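# Wrap foam insulation around the pipe, slit closed

## Task

Get the foam insulation sleeve around the pipe so that its slit ends up closed, then release it and withdraw both hands.

## Robot and tools

Robot: two arms, left_arm (base near scene y +0.285 m) and right_arm (base near y -0.341 m). Each carries a 16-motor four-digit hand: right_arm a right hand, left_arm its mirror-image left hand.

Frames. Scene frame: origin at table-top height, midway between the nominal bases; +z up, +x out over the table, left_arm on the +y side. Fixed cameras and the table use it. Each arm reports its hand point (end_effector_position in m, end_effector_quat_wxyz) in its own base frame. Motion offsets are expressed in the axes of that arm's current Hand target. Hand point axes: +z runs along the straight fingers toward the tips. +y points out of the palm face, which sits at y = -0.063. +x crosses the palm: away from the thumb on the right hand, toward the thumb on the left. A rigid mast at the wrist on the palm side can strike objects.

The 48-number row is shared by both arms, all values in [-1, 1]:
1-6: left_arm dx, dy, dz, rx, ry, rz.
7-22: left hand motor goals.
23-24: left current_limit, speed.
25-30: right_arm dx, dy, dz, rx, ry, rz.
31-46: right hand motor goals.
47-48: right current_limit, speed.
A full row is always required, even when only one arm moves.

Pose numbers are offsets, not poses. They are measured from the arm's Hand target as it stood when the action or call began, along that target's own axes. 1.0 equals 0.6 m of translation or 180 degrees of rotation. rx, ry, rz together form one rotation vector. Every row of an action counts from that same starting target, not from the row before it. Sending the same offset again therefore moves the arm further. All six zeros means no new pose request. Each control step clips orientation to within 40 degrees of the measured one. The hand often stops short of the target, and the right elbow sags under load. If it stays short, re-send the missing distance; to stop a push, command back past the hand point.

Hand motor numbers are absolute goal angles, scaled linearly between each hinge's stops. They are never offsets, so 0 is a real goal. To keep a hand unchanged, resend its hand_goal, hand_current_limit and hand_speed. Order per hand: index_mcp, index_abd, index_pip, index_dip, middle_mcp, middle_abd, middle_pip, middle_dip, ring_mcp, ring_abd, ring_pip, ring_dip, thumb_cmc, thumb_axl, thumb_mcp, thumb_ipl.
Ranges as (degrees at +1, degrees at -1; straight value):
- finger _mcp (-18, +128; +0.75), bends toward the palm going to -1
- _abd (-60, +60; 0.00), sideways swing
- _pip (-29, +108; +0.58)
- _dip (-21, +117; +0.70)
- thumb_cmc (-20, +120; +0.71), swings the thumb in front of the palm toward -1
- thumb_axl (-27, +140; +0.68), rolls the thumb
- thumb_mcp (-69, +109; +0.23)
- thumb_ipl (-77, +108; +0.17)
current_limit maps -1..+1 to 0..550 mA, with 11 mA as the floor. speed gives (speed+1)/2 of 8.5 rad/s. Both start at +0.4 and -0.6, and the last written value persists.

Tools:
- execute_actions(actions, cameras): actions is a list of actions. Each action has up to 15 rows, one per 1/30 s step, and a short action repeats its last row up to step 15. An empty list returns all camera images.
- move(target, speed, blend, blocking, cameras): target is one 48-number row or a list of up to 15 rows. All rows are offsets from the same starting Hand targets. Paths are straight and shared, capped at 10 s total, and do not avoid obstacles. speed is in m/s (0.002 to 4.3, default 0.25); rotation is capped at twice that in rad/s. blend, in m, rounds corners; 0 stops at each point. blocking=false returns after about 0.5 s while the move continues. Hand numbers in later rows apply only when the arms reach that row and come to rest.
- wait(seconds 0-3600): sends nothing new.
- stop: brakes a running move.
- zoom_image(camera, region [x0,y0,x1,y1] px, at most 504x504): works on the latest image from cam_high, cam_low, cam_left_end, cam_right_end, cam_side, cam_left_wrist or cam_right_wrist.
- read_manual(section="licences"): licence text only.
- finished_scene: ends the scene irreversibly.

Result lines:
- Hand target: the commanded pose after clipping; the next offsets start from it.
- Joint positions, velocities ("within noise" means still) and torques. Torques are noisy and offset; numbers 3 and 4 wrap at ±28 N m.
- hand_goal, hand_measured, hand_current_ma (positive pushes toward -1).
- hand_state per motor: moving, goal, blocked (pressing or stalled), overload (shut down).
- Motor temperatures.
- The move line reports done, off_target, moving, held or fault, plus limits=paced or held. done means at rest within 10 mm and 2 degrees of the target; it says nothing about contact.
- MOTOR HOT appears at 85 °C. OVER-TEMPERATURE FAULT at 100 °C drops that arm for 30-60 s.
- A HAND FAULT line cancels the remaining calls in that reply.

Avoid:
- Drops, however small.
- Releasing the foam while it is still moving.
- Fast contacts, slams and hard presses.
- Hitting the fixed pipe.
- Letting the foam leave the table.
- Arms or hands touching each other, including one hand closing on the other's fingers.
- Long stretched-out holds that heat the motors.
- Finger motors held at 495 mA or more for 5 s; they shut down for 10 s.
The sleeve must stay on the pipe with the slit closed after both hands let go and move away.

Each tool is called after "Call:" in YAML: its name, and indented under it one key for each argument.

## Session

Call:
execute_actions:
  actions: []

Scene clock: 0.00 s.
left_arm: end_effector_position=(+0.7322, +0.3701, +0.1440) hand_goal=(+0.754, +0.000, +0.576, +0.696, +0.754, +0.000, +0.576, +0.696, +0.754, +0.000, +0.576, +0.696, +0.714, +0.678, +0.226, +0.168) hand_measured=(+0.7535, +0.0007, +0.5770, +0.6958, +0.7535, -0.0008, +0.5770, +0.6958, +0.7535, -0.0008, +0.5770, +0.6958, +0.7142, +0.6767, +0.2262, +0.1672) hand_current_ma=(+5, +7, +9, -13, -9, +8, +8, +8, -4, +0, +0, -7, +4, +1, +3, +9) hand_state=(goal, goal, goal, goal, goal, goal, goal, goal, goal, goal, goal, goal, goal, goal, goal, goal) hand_current_limit=0.40 hand_speed=-0.60 end_effector_quat_wxyz=(+0.204, +0.460, +0.864, -0.029) | right_arm: end_effector_position=(+0.1272, +0.3450, +0.3130) hand_goal=(+0.754, +0.000, +0.576, +0.696, +0.754, +0.000, +0.576, +0.696, +0.754, +0.000, +0.576, +0.696, +0.714, +0.678, +0.226, +0.168) hand_measured=(+0.7523, -0.0008, +0.5757, +0.6958, +0.7535, +0.0007, +0.5770, +0.6958, +0.7523, +0.0007, +0.5770, +0.6971, +0.7154, +0.6767, +0.2252, +0.1681) hand_current_ma=(+1, +6, -8, +7, -11, +1, +2, +9, +11, +6, +9, +12, +3, -4, +4, -3) hand_state=(goal, goal, goal, goal, goal, goal, goal, goal, goal, goal, goal, goal, goal, goal, goal, goal) hand_current_limit=0.40 hand_speed=-0.60 end_effector_quat_wxyz=(+0.479, +0.330, +0.792, +0.187)
Joint positions: left_arm=[0.509 2.251 2.227 -1.365 0.375 -0.117] | right_arm=[1.775 1.271 0.963 -1.659 1.034 1.222]
Joint velocities: within noise
Joint torques (N m): no reading
Motor temperatures (°C): left_arm=[26 25 23 23 23 23] | right_arm=[23 26 23 25 24 23]
Heat: left arm: hottest waist 26 °C; right arm: hottest shoulder 26 °C.
Hand target: left_arm +0.7358, +0.3723, +0.1404; +0.204, +0.460, +0.863, -0.028 | right_arm +0.1264, +0.3487, +0.3189; +0.475, +0.334, +0.791, +0.193

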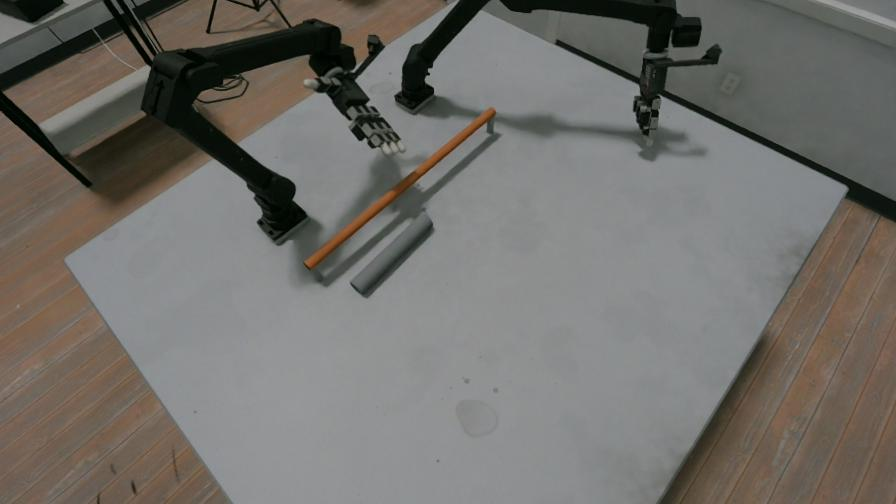

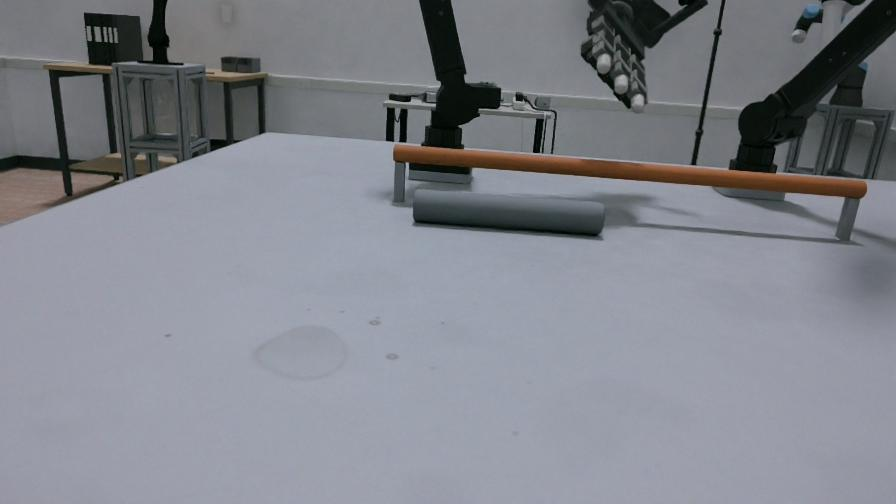

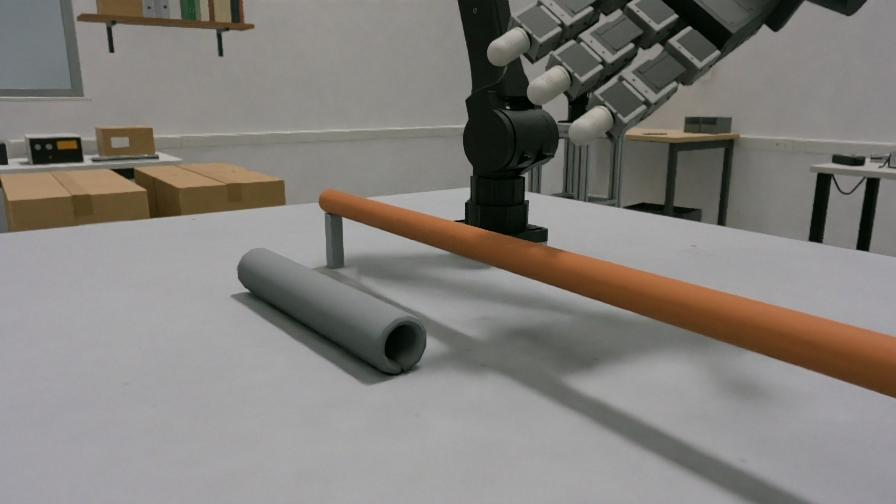

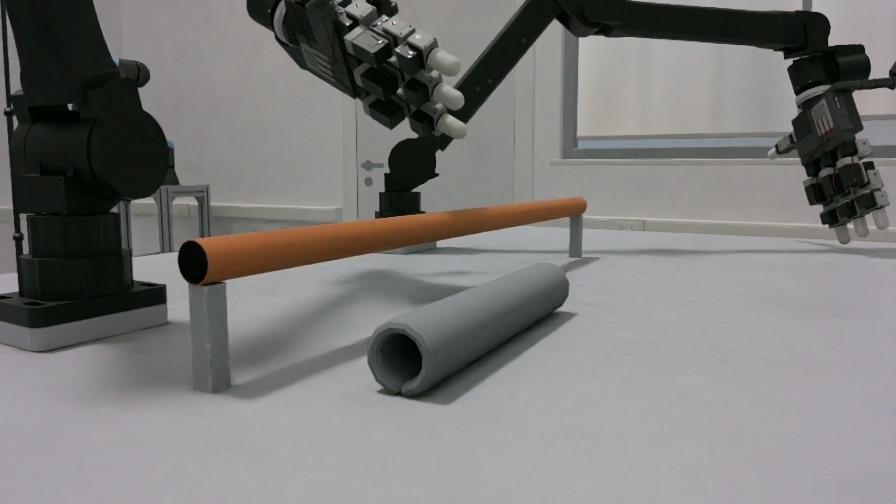

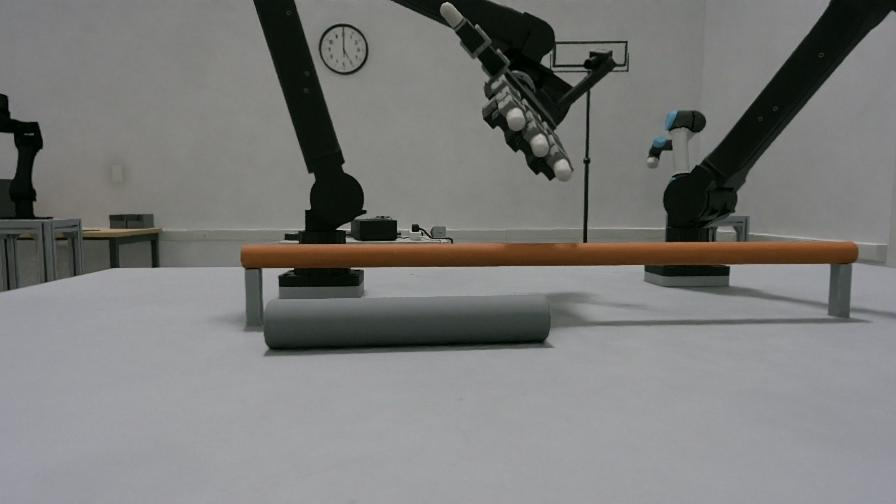

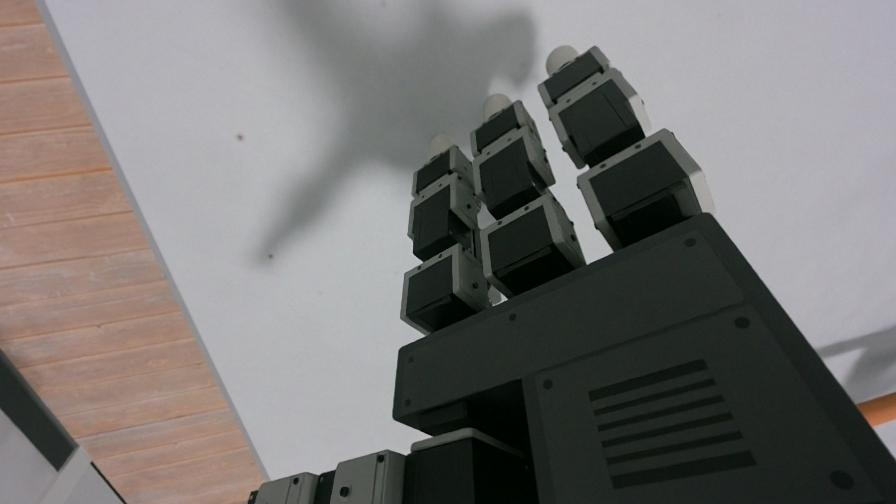

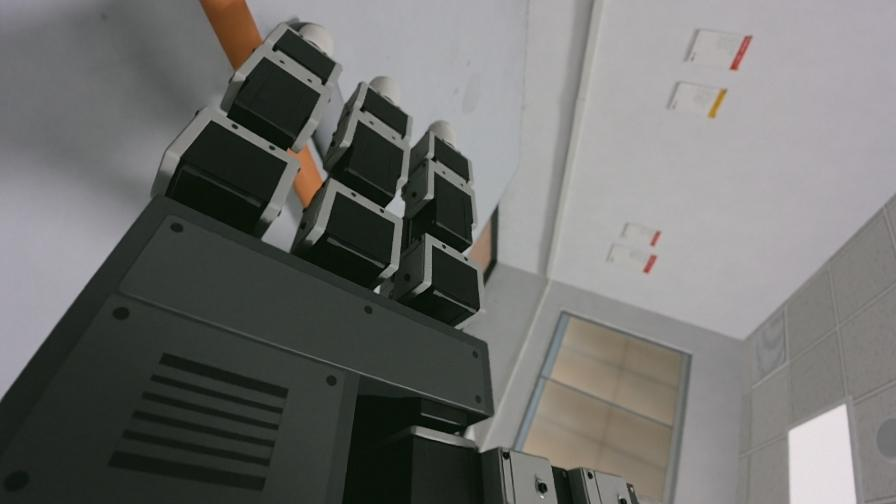

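Call:
zoom_image:
  camera: "cam_left_end"
  region: [220, 180, 470, 400]

Call:
zoom_image:
  camera: "cam_right_end"
  region: [160, 180, 600, 420]

Call:
zoom_image:
  camera: "cam_high"
  region: [280, 80, 540, 320]

Call:
zoom_image:
  camera: "cam_side"
  region: [220, 220, 600, 370]

Scaled by 2.016 from the camera's image (finer frame: 1280x720).

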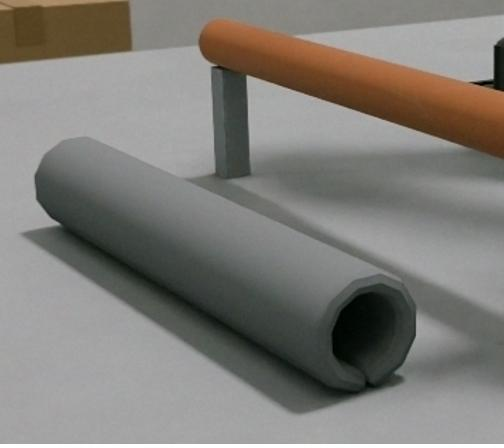

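Scaled by 1.145 from the camera's image (finer frame: 1280x720).

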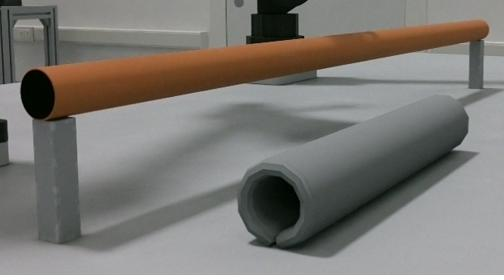

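Scaled by 1.938 from the camera's image (finer frame: 1280x720).

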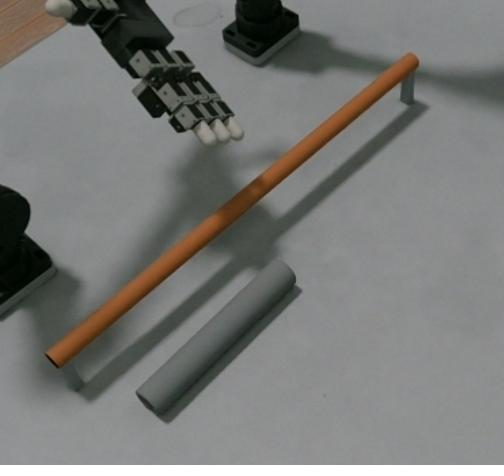

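Scaled by 1.326 from the camera's image (finer frame: 1280x720).

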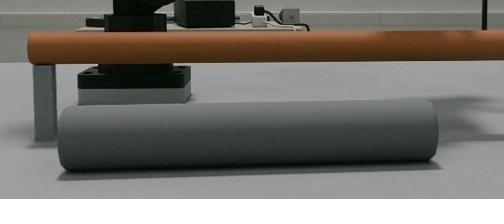

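Call:
zoom_image:
  camera: "cam_left_end"
  region: [360, 300, 450, 390]

Call:
zoom_image:
  camera: "cam_right_end"
  region: [350, 300, 450, 410]

Scaled by 5.600 from the camera's image (finer frame: 1280x720).

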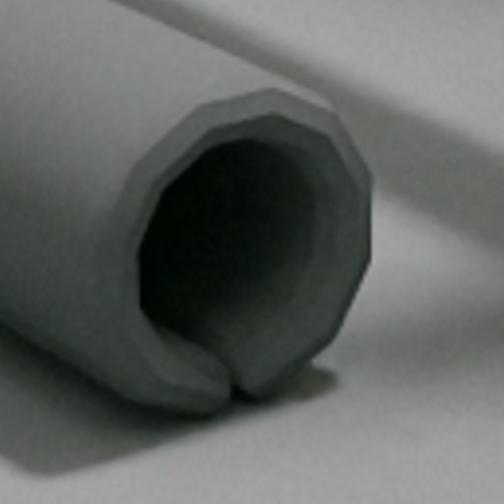

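Scaled by 4.582 from the camera's image (finer frame: 1280x720).

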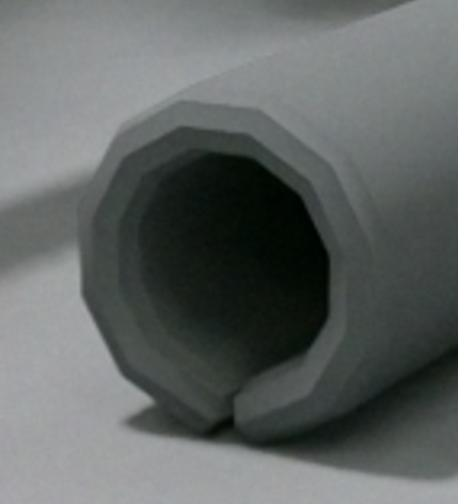

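Call:
move:
  target: [0,0,0,0,0,0,0.754,0,0.576,0.696,0.754,0,0.576,0.696,0.754,0,0.576,0.696,0.714,0.678,0.226,0.168,0.4,-0.6,-0.2267,-0.0338,0.3793,0.1294,0.3269,-0.2339,0.754,0.08,0.576,0.696,-0.479,0,-0.737,-0.174,0.754,-0.08,0.576,0.696,0.714,0.678,0.226,0.168,0.4,-0.6]
  speed: 0.3
  cameras: ["all"]

Scene clock: 299.83 s.
left_arm: end_effector_position=(+0.7322, +0.3701, +0.1440) hand_goal=(+0.754, +0.000, +0.576, +0.696, +0.754, +0.000, +0.576, +0.696, +0.754, +0.000, +0.576, +0.696, +0.714, +0.678, +0.226, +0.168) hand_measured=(+0.7535, +0.0007, +0.5770, +0.6958, +0.7535, -0.0008, +0.5770, +0.6958, +0.7535, +0.0007, +0.5757, +0.6958, +0.7142, +0.6777, +0.2212, +0.1681) hand_current_ma=(+5, +2, +11, -13, -7, +5, +10, +5, -3, +7, +0, -7, +8, +1, +3, +7) hand_state=(goal, goal, goal, goal, goal, goal, goal, goal, goal, goal, goal, goal, goal, goal, goal, goal) hand_current_limit=0.40 hand_speed=-0.60 end_effector_quat_wxyz=(+0.204, +0.460, +0.864, -0.029) | right_arm: end_effector_position=(+0.3524, +0.2333, +0.2679) hand_goal=(+0.754, +0.080, +0.576, +0.696, -0.478, +0.000, -0.736, -0.174, +0.754, -0.080, +0.576, +0.696, +0.714, +0.678, +0.226, +0.168) hand_measured=(+0.7535, +0.0695, +0.5731, +0.6958, -0.4272, +0.0007, -0.7023, -0.1706, +0.7535, -0.0726, +0.5693, +0.6971, +0.7154, +0.6767, +0.2222, +0.1681) hand_current_ma=(+0, +6, -2, +6, +32, +7, +23, +8, +10, +5, +8, +10, +1, -6, +2, -4) hand_state=(goal, goal, goal, goal, blocked, goal, blocked, goal, goal, goal, goal, goal, goal, goal, goal, goal) hand_current_limit=0.40 hand_speed=-0.60 end_effector_quat_wxyz=(-0.010, -0.009, +1.000, -0.006)
Joint positions: left_arm=[0.509 2.251 2.227 -1.365 0.375 -0.117] | right_arm=[0.423 1.301 1.31 -1.602 0.003 -1.165]
Joint torques (N m): left_arm=[-0.15 -26.75 10.43 0.66 0.26 0.02] | right_arm=[-1.08 -5.89 13.2 0.18 -0.01 -0.21]
Motor temperatures (°C): left_arm=[26 41 35 23 23 23] | right_arm=[23 27 34 25 27 23]
Heat: left arm: hottest shoulder 41 °C; right arm: hottest elbow 34 °C.
Hand target: left_arm +0.7358, +0.3723, +0.1404; +0.204, +0.460, +0.863, -0.028 | right_arm +0.3639, +0.2349, +0.2827; +0.000, -0.009, +1.000, +0.000
Off the commanded pose: left_arm 0.006 m, 0 deg | right_arm 0.019 m, 1 deg.
move: off_target (right_arm)
cam_right_wrist: T_world_to_cam=[[0.75499, 0.65565, -0.01072, -0.38553], [0.45053, -0.50677, 0.73499, -0.28278], [0.47646, -0.55974, -0.67799, 0.27032]] pos_world=[0.28967, 0.26077, 0.38698]

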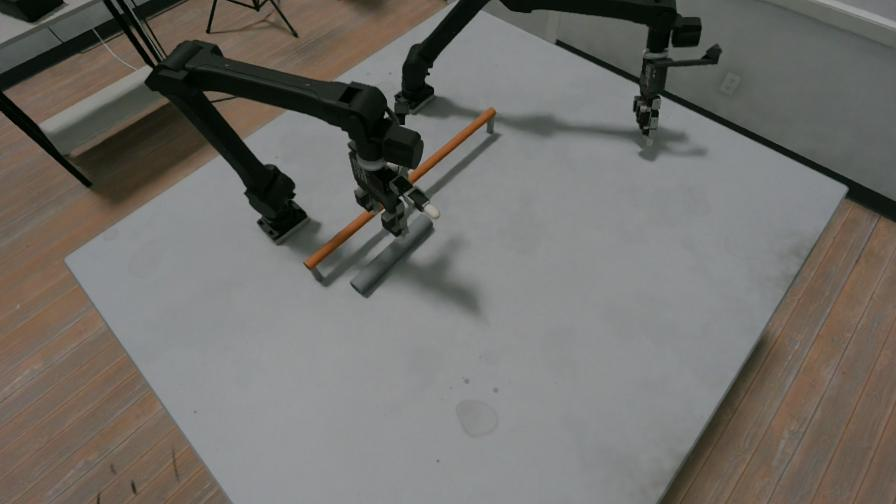

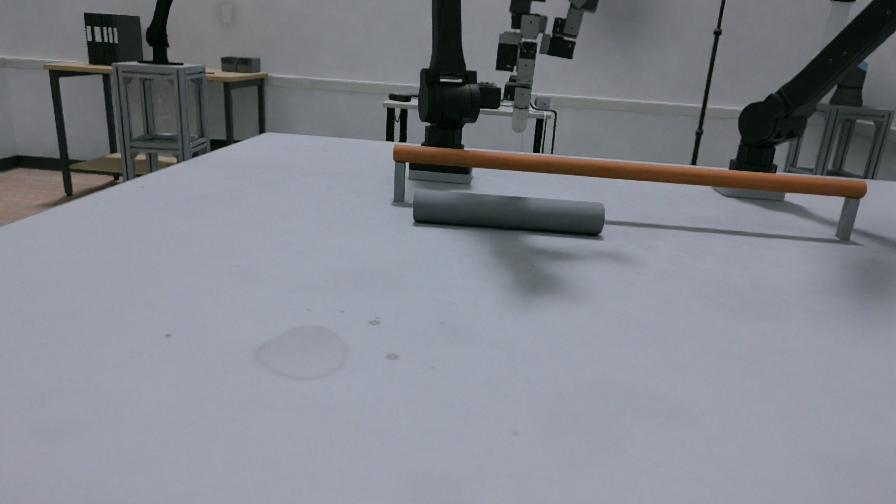

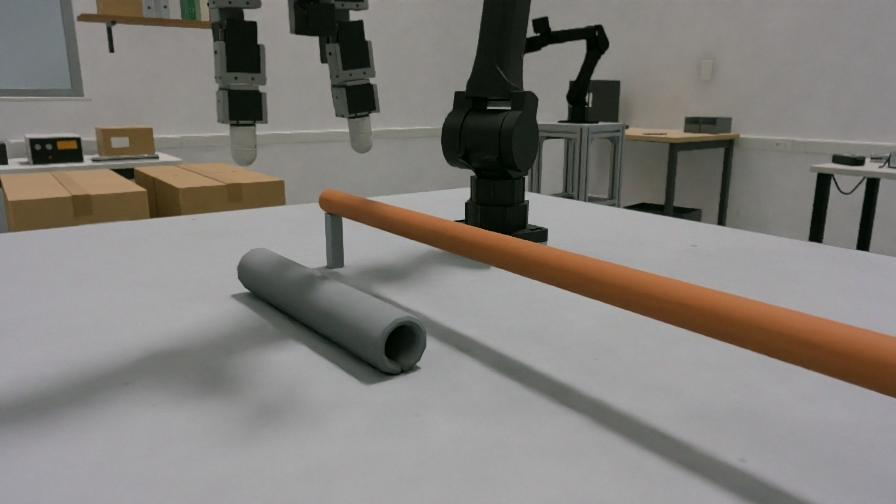

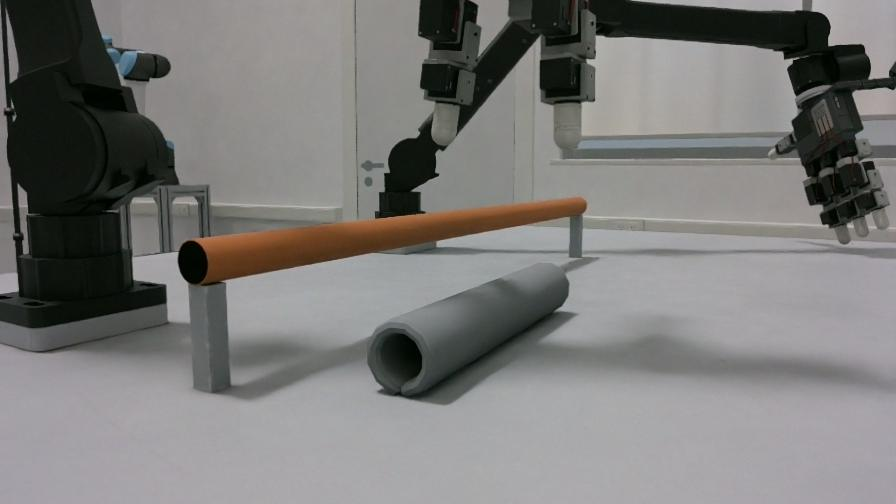

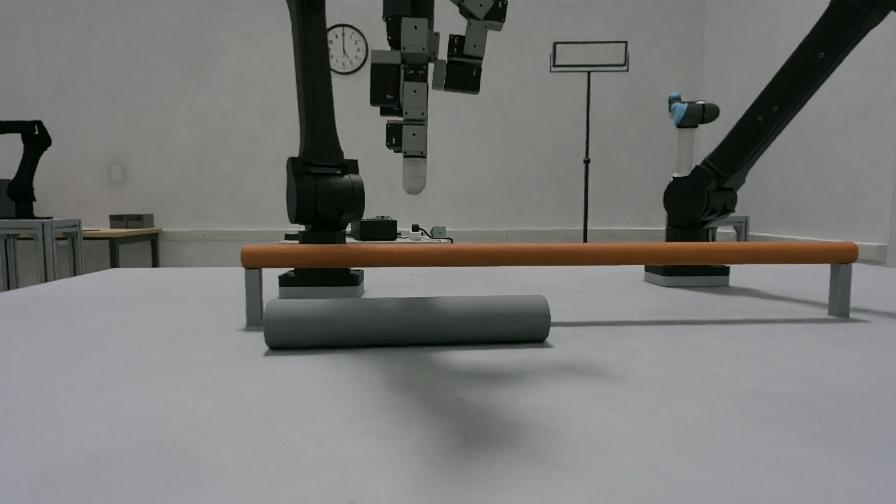

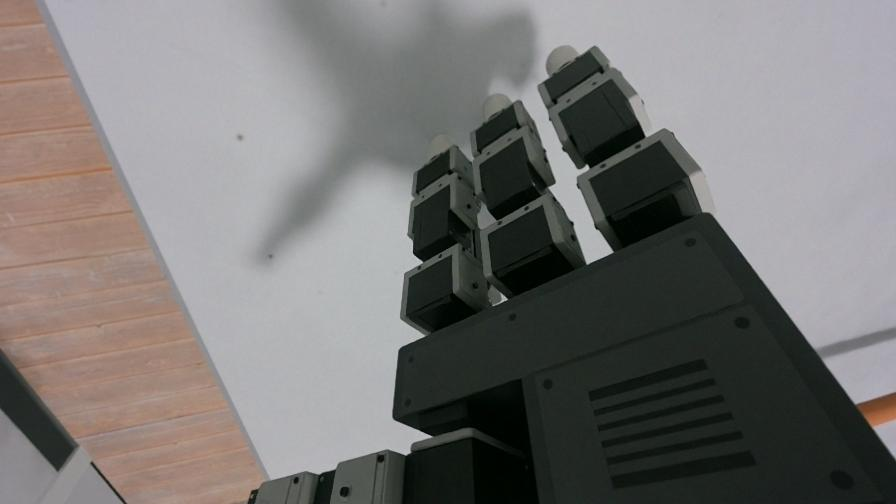

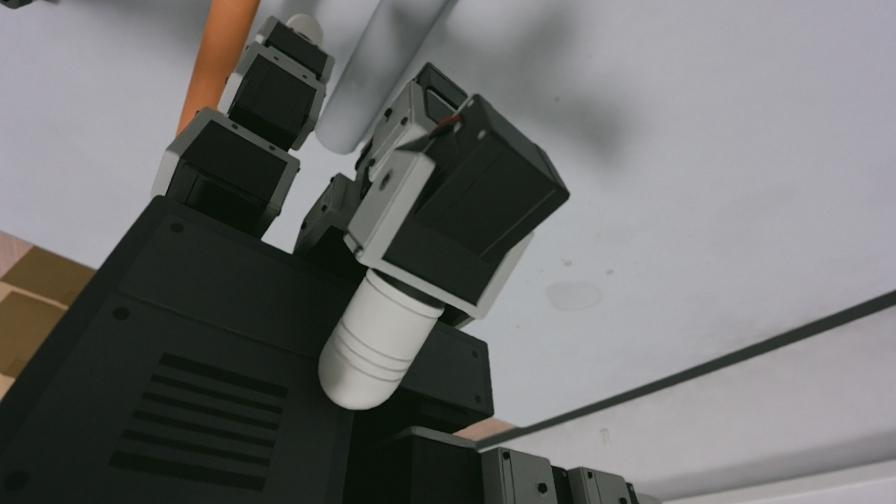

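Call:
move:
  target: [0,0,0,0,0,0,0.754,0,0.576,0.696,0.754,0,0.576,0.696,0.754,0,0.576,0.696,0.714,0.678,0.226,0.168,0.4,-0.6,-0.02,0.0167,0.1583,0,0,0,0.754,0.08,0.576,0.696,-0.43,0,-0.70,-0.174,0.754,-0.08,0.576,0.696,0.714,0.678,0.226,0.168,0.4,-0.6]
  speed: 0.15
  cameras: ["all"]

Scene clock: 323.10 s.
left_arm: end_effector_position=(+0.7322, +0.3701, +0.1440) hand_goal=(+0.754, +0.000, +0.576, +0.696, +0.754, +0.000, +0.576, +0.696, +0.754, +0.000, +0.576, +0.696, +0.714, +0.678, +0.226, +0.168) hand_measured=(+0.7535, +0.0007, +0.5770, +0.6958, +0.7535, +0.0007, +0.5770, +0.6958, +0.7535, +0.0007, +0.5770, +0.6958, +0.7142, +0.6777, +0.2212, +0.1681) hand_current_ma=(+7, +9, +8, -13, -1, +10, +9, +6, -4, +9, -1, -3, +6, +0, +3, +10) hand_state=(goal, goal, goal, goal, goal, goal, goal, goal, goal, goal, goal, goal, goal, goal, goal, goal) hand_current_limit=0.40 hand_speed=-0.60 end_effector_quat_wxyz=(+0.204, +0.460, +0.864, -0.029) | right_arm: end_effector_position=(+0.3729, +0.2427, +0.1907) hand_goal=(+0.754, +0.080, +0.576, +0.696, -0.430, +0.000, -0.700, -0.174, +0.754, -0.080, +0.576, +0.696, +0.714, +0.678, +0.226, +0.168) hand_measured=(+0.7535, +0.0695, +0.5718, +0.6971, -0.4079, +0.0007, -0.6908, -0.1795, +0.7535, -0.0726, +0.5705, +0.6958, +0.7154, +0.6767, +0.2222, +0.1681) hand_current_ma=(+1, +3, -5, +5, +0, +6, +6, +7, +7, +7, +4, +9, +1, +0, +6, -4) hand_state=(goal, goal, goal, goal, blocked, goal, goal, goal, goal, goal, goal, goal, goal, goal, goal, goal) hand_current_limit=0.40 hand_speed=-0.60 end_effector_quat_wxyz=(+0.000, -0.009, +1.000, -0.002)
Joint positions: left_arm=[0.509 2.251 2.227 -1.365 0.375 -0.117] | right_arm=[0.423 1.367 1.165 -1.371 0.003 -1.165]
Joint torques (N m): left_arm=[0.26 -26.87 10.48 0.66 0.29 0.01] | right_arm=[-0.09 -6.95 9.43 1.18 0 -0.1]
Motor temperatures (°C): left_arm=[26 41 35 23 23 22] | right_arm=[23 28 39 25 26 23]
Heat: left arm: hottest shoulder 41 °C; right arm: hottest elbow 39 °C.
Hand target: left_arm +0.7358, +0.3723, +0.1404; +0.204, +0.460, +0.863, -0.028 | right_arm +0.3756, +0.2452, +0.1876; -0.001, -0.009, +1.000, +0.000
Off the commanded pose: left_arm 0.006 m, 0 deg | right_arm 0.005 m, 0 deg.
move: done
cam_right_wrist: T_world_to_cam=[[0.75481, 0.65588, 0.00912, -0.41183], [0.43697, -0.51315, 0.73874, -0.22472], [0.4892, -0.55362, -0.67393, 0.20641]] pos_world=[0.30807, 0.26907, 0.30887]

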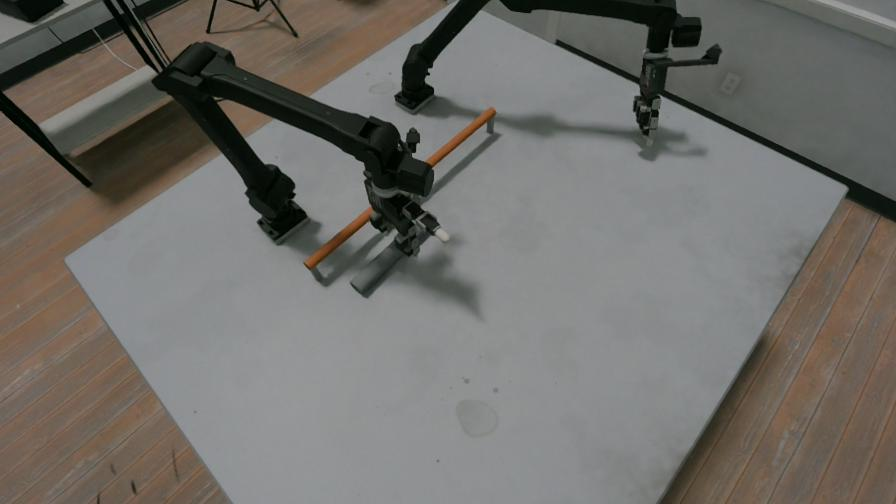

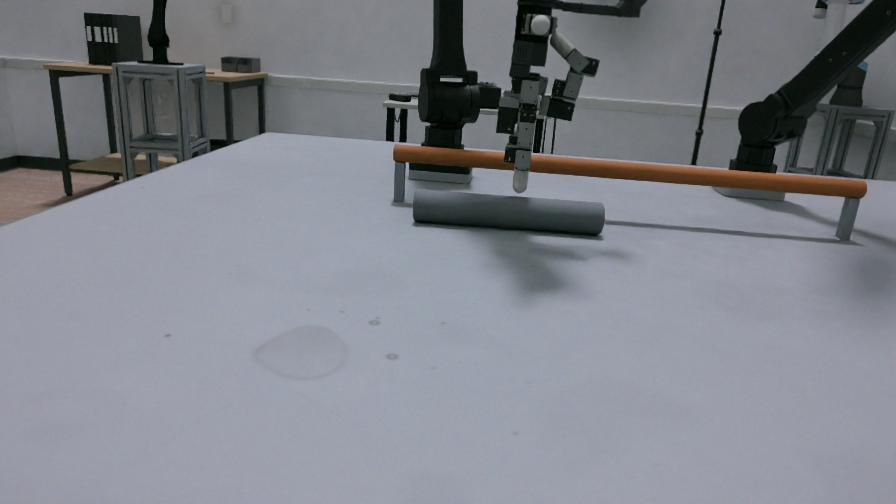

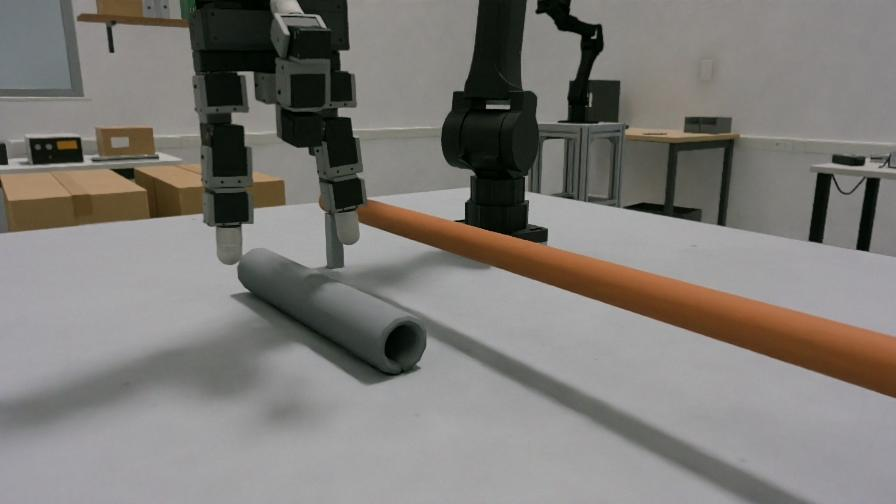

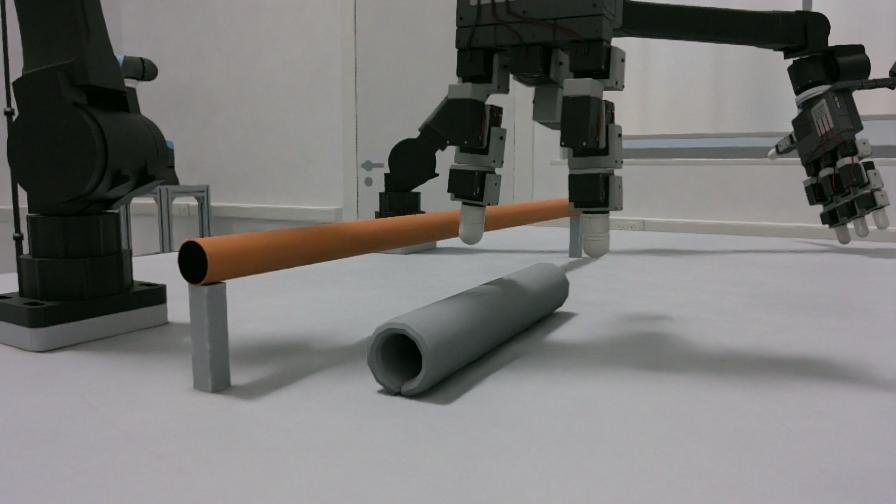

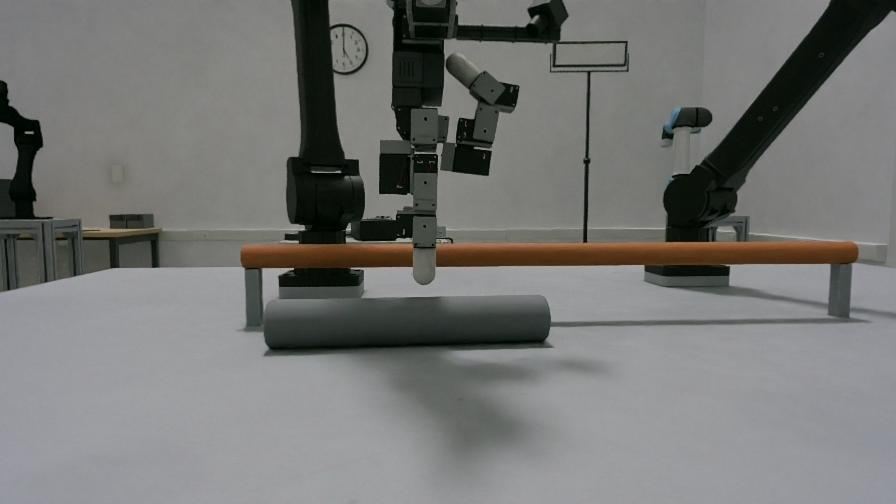

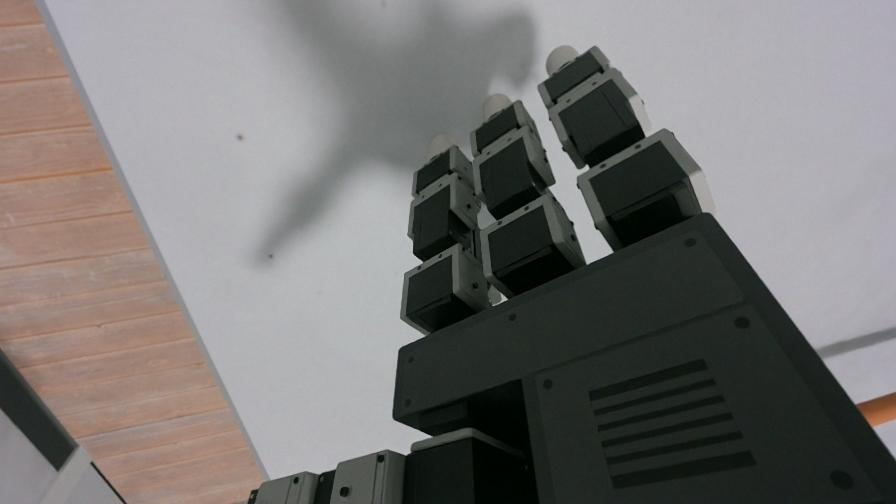

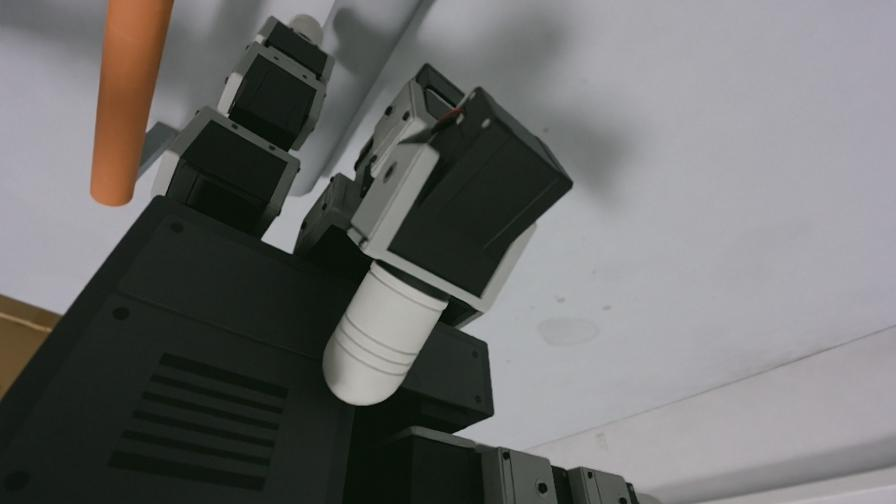

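Call:
zoom_image:
  camera: "cam_high"
  region: [320, 160, 480, 320]

Call:
zoom_image:
  camera: "cam_right_wrist"
  region: [180, 0, 480, 200]

Scaled by 3.150 from the camera's image (finer frame: 1280x720).

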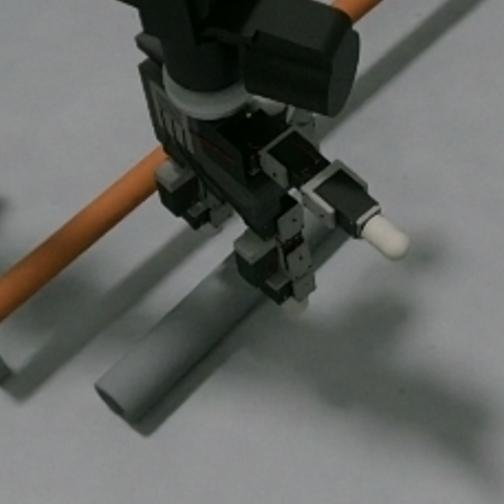

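Scaled by 1.680 from the camera's image (finer frame: 1280x720).

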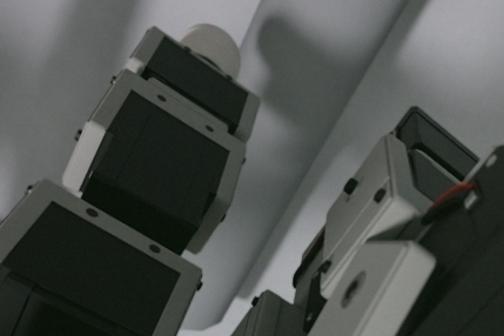

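Call:
move:
  target:
    - [0,0,0,0,0,0,0.754,0,0.576,0.696,0.754,0,0.576,0.696,0.754,0,0.576,0.696,0.714,0.678,0.226,0.168,0.4,-0.6,0.0433,0,0,0,0,0,0.754,0.08,0.576,0.696,-0.40,0,-0.69,-0.174,0.754,-0.08,0.576,0.696,0.714,0.678,0.226,0.168,0.4,-0.6]
    - [0,0,0,0,0,0,0.754,0,0.576,0.696,0.754,0,0.576,0.696,0.754,0,0.576,0.696,0.714,0.678,0.226,0.168,0.4,-0.6,0.0433,0,0.065,0,0,0,0.754,0.08,0.576,0.696,-0.40,0,-0.69,-0.174,0.754,-0.08,0.576,0.696,0.714,0.678,0.226,0.168,0.4,-0.6]
  speed: 0.1
  cameras: ["cam_high","cam_low","cam_left_end","cam_right_end","cam_side","cam_right_wrist"]

Scene clock: 361.50 s.
left_arm: end_effector_position=(+0.7322, +0.3701, +0.1440) hand_goal=(+0.754, +0.000, +0.576, +0.696, +0.754, +0.000, +0.576, +0.696, +0.754, +0.000, +0.576, +0.696, +0.714, +0.678, +0.226, +0.168) hand_measured=(+0.7535, -0.0008, +0.5770, +0.6958, +0.7535, +0.0007, +0.5770, +0.6958, +0.7535, -0.0008, +0.5770, +0.6971, +0.7142, +0.6777, +0.2212, +0.1681) hand_current_ma=(+3, +8, +8, -8, -7, +10, +6, +7, +2, +7, +2, -6, +6, +1, +8, +8) hand_state=(goal, goal, goal, goal, goal, goal, goal, goal, goal, goal, goal, goal, goal, goal, goal, goal) hand_current_limit=0.40 hand_speed=-0.60 end_effector_quat_wxyz=(+0.204, +0.460, +0.864, -0.029) | right_arm: end_effector_position=(+0.3500, +0.2387, +0.1540) hand_goal=(+0.754, +0.080, +0.576, +0.696, -0.400, +0.000, -0.690, -0.174, +0.754, -0.080, +0.576, +0.696, +0.714, +0.678, +0.226, +0.168) hand_measured=(+0.7535, +0.0681, +0.5718, +0.6958, -0.3862, +0.0021, -0.6908, -0.1795, +0.7535, -0.0726, +0.5705, +0.6958, +0.7142, +0.6777, +0.2222, +0.1681) hand_current_ma=(+2, +5, -4, +8, -1, +4, +1, +9, +7, +8, +9, +7, +1, -5, +3, -3) hand_state=(goal, goal, goal, goal, goal, goal, goal, goal, goal, goal, goal, goal, goal, goal, goal, goal) hand_current_limit=0.40 hand_speed=-0.60 end_effector_quat_wxyz=(+0.002, -0.007, +1.000, +0.000)
Joint positions: left_arm=[0.509 2.251 2.227 -1.365 0.375 -0.117] | right_arm=[0.439 1.328 1.028 -1.267 0.002 -1.146]
Joint torques (N m): left_arm=[-0.15 -26.75 10.48 0.61 0.28 0.01] | right_arm=[0.91 -5.77 8.99 1.24 0.04 -0.01]
Heat: left arm: hottest shoulder 41 °C; right arm: hottest elbow 35 °C.
Hand target: left_arm +0.7358, +0.3723, +0.1404; +0.204, +0.460, +0.863, -0.028 | right_arm +0.3496, +0.2447, +0.1486; -0.001, -0.009, +1.000, +0.000
Off the commanded pose: left_arm 0.006 m, 0 deg | right_arm 0.008 m, 0 deg.
move: done
cam_right_wrist: T_world_to_cam=[[0.75675, 0.65353, 0.01503, -0.39254], [0.43185, -0.51705, 0.73903, -0.18693], [0.49075, -0.55277, -0.67351, 0.18994]] pos_world=[0.28457, 0.26487, 0.27197]

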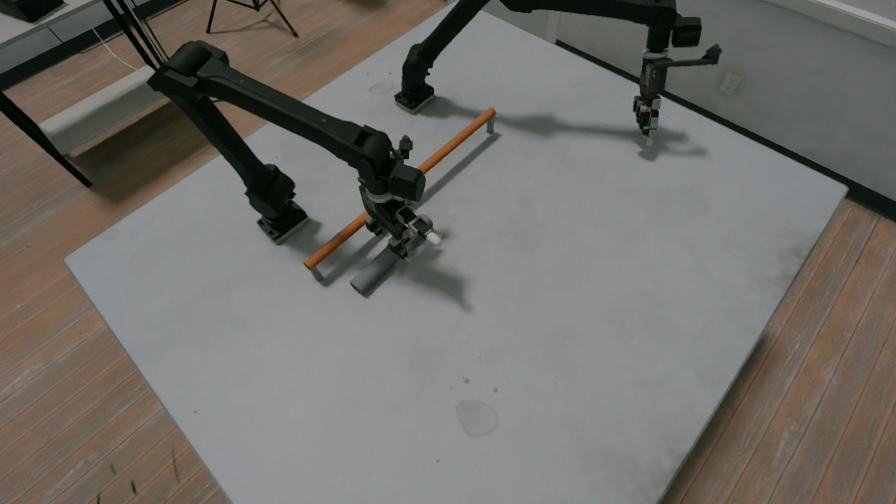

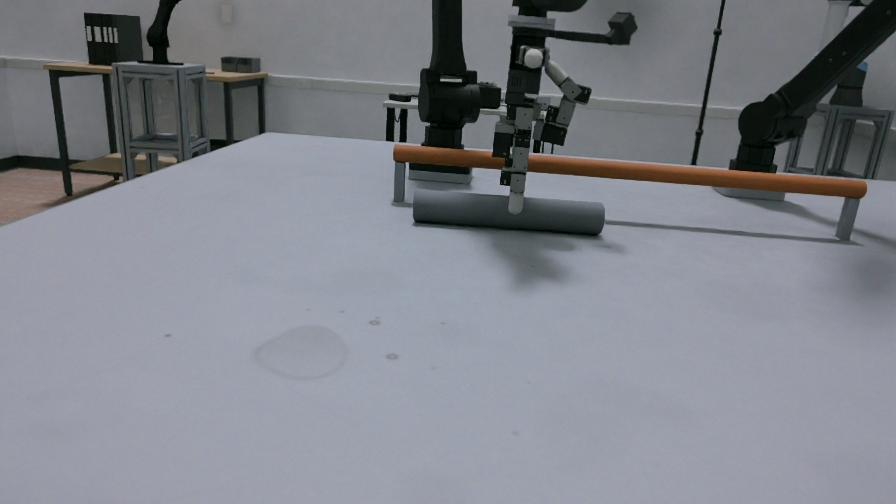

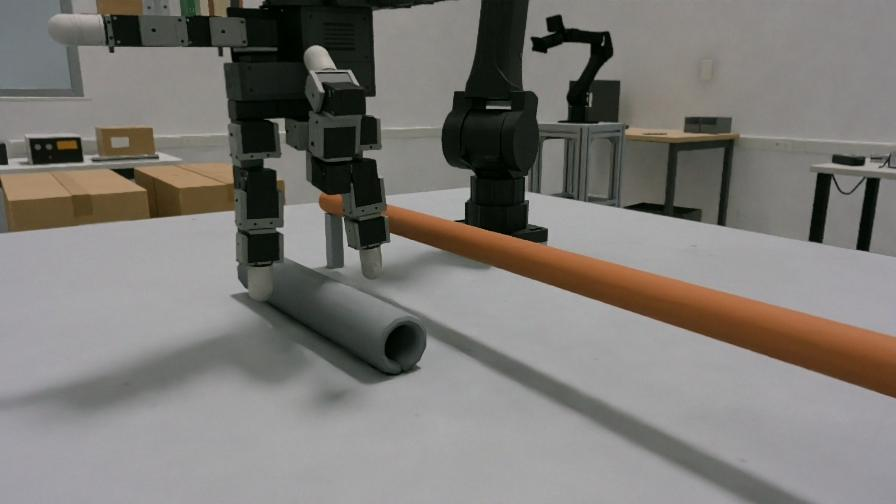

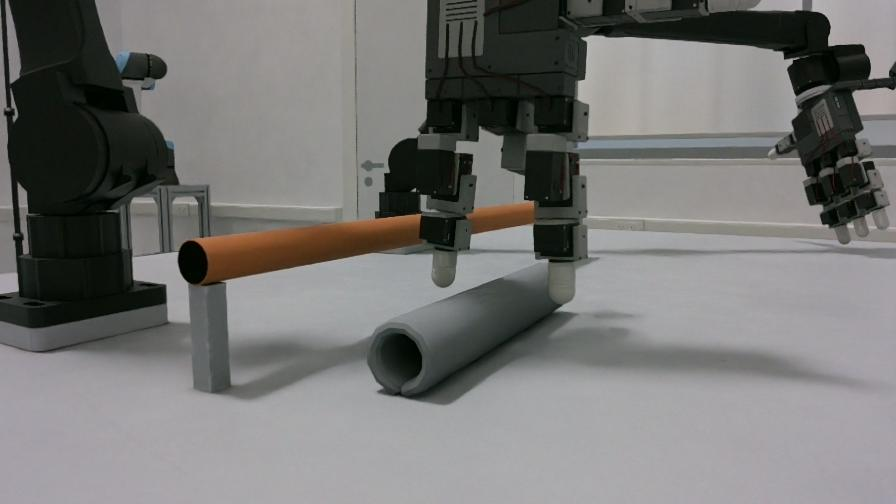

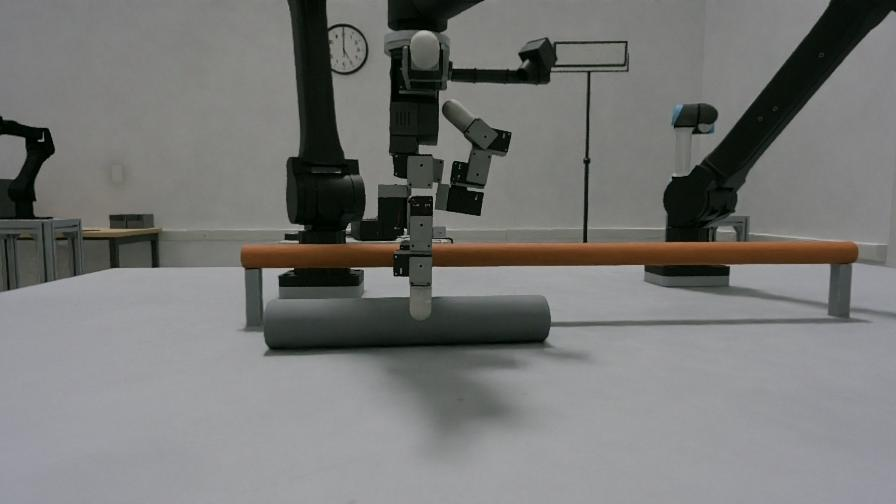

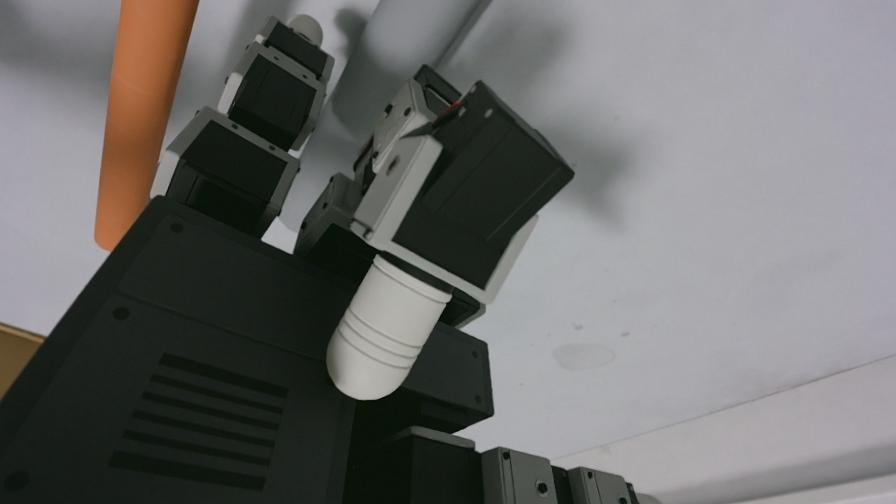

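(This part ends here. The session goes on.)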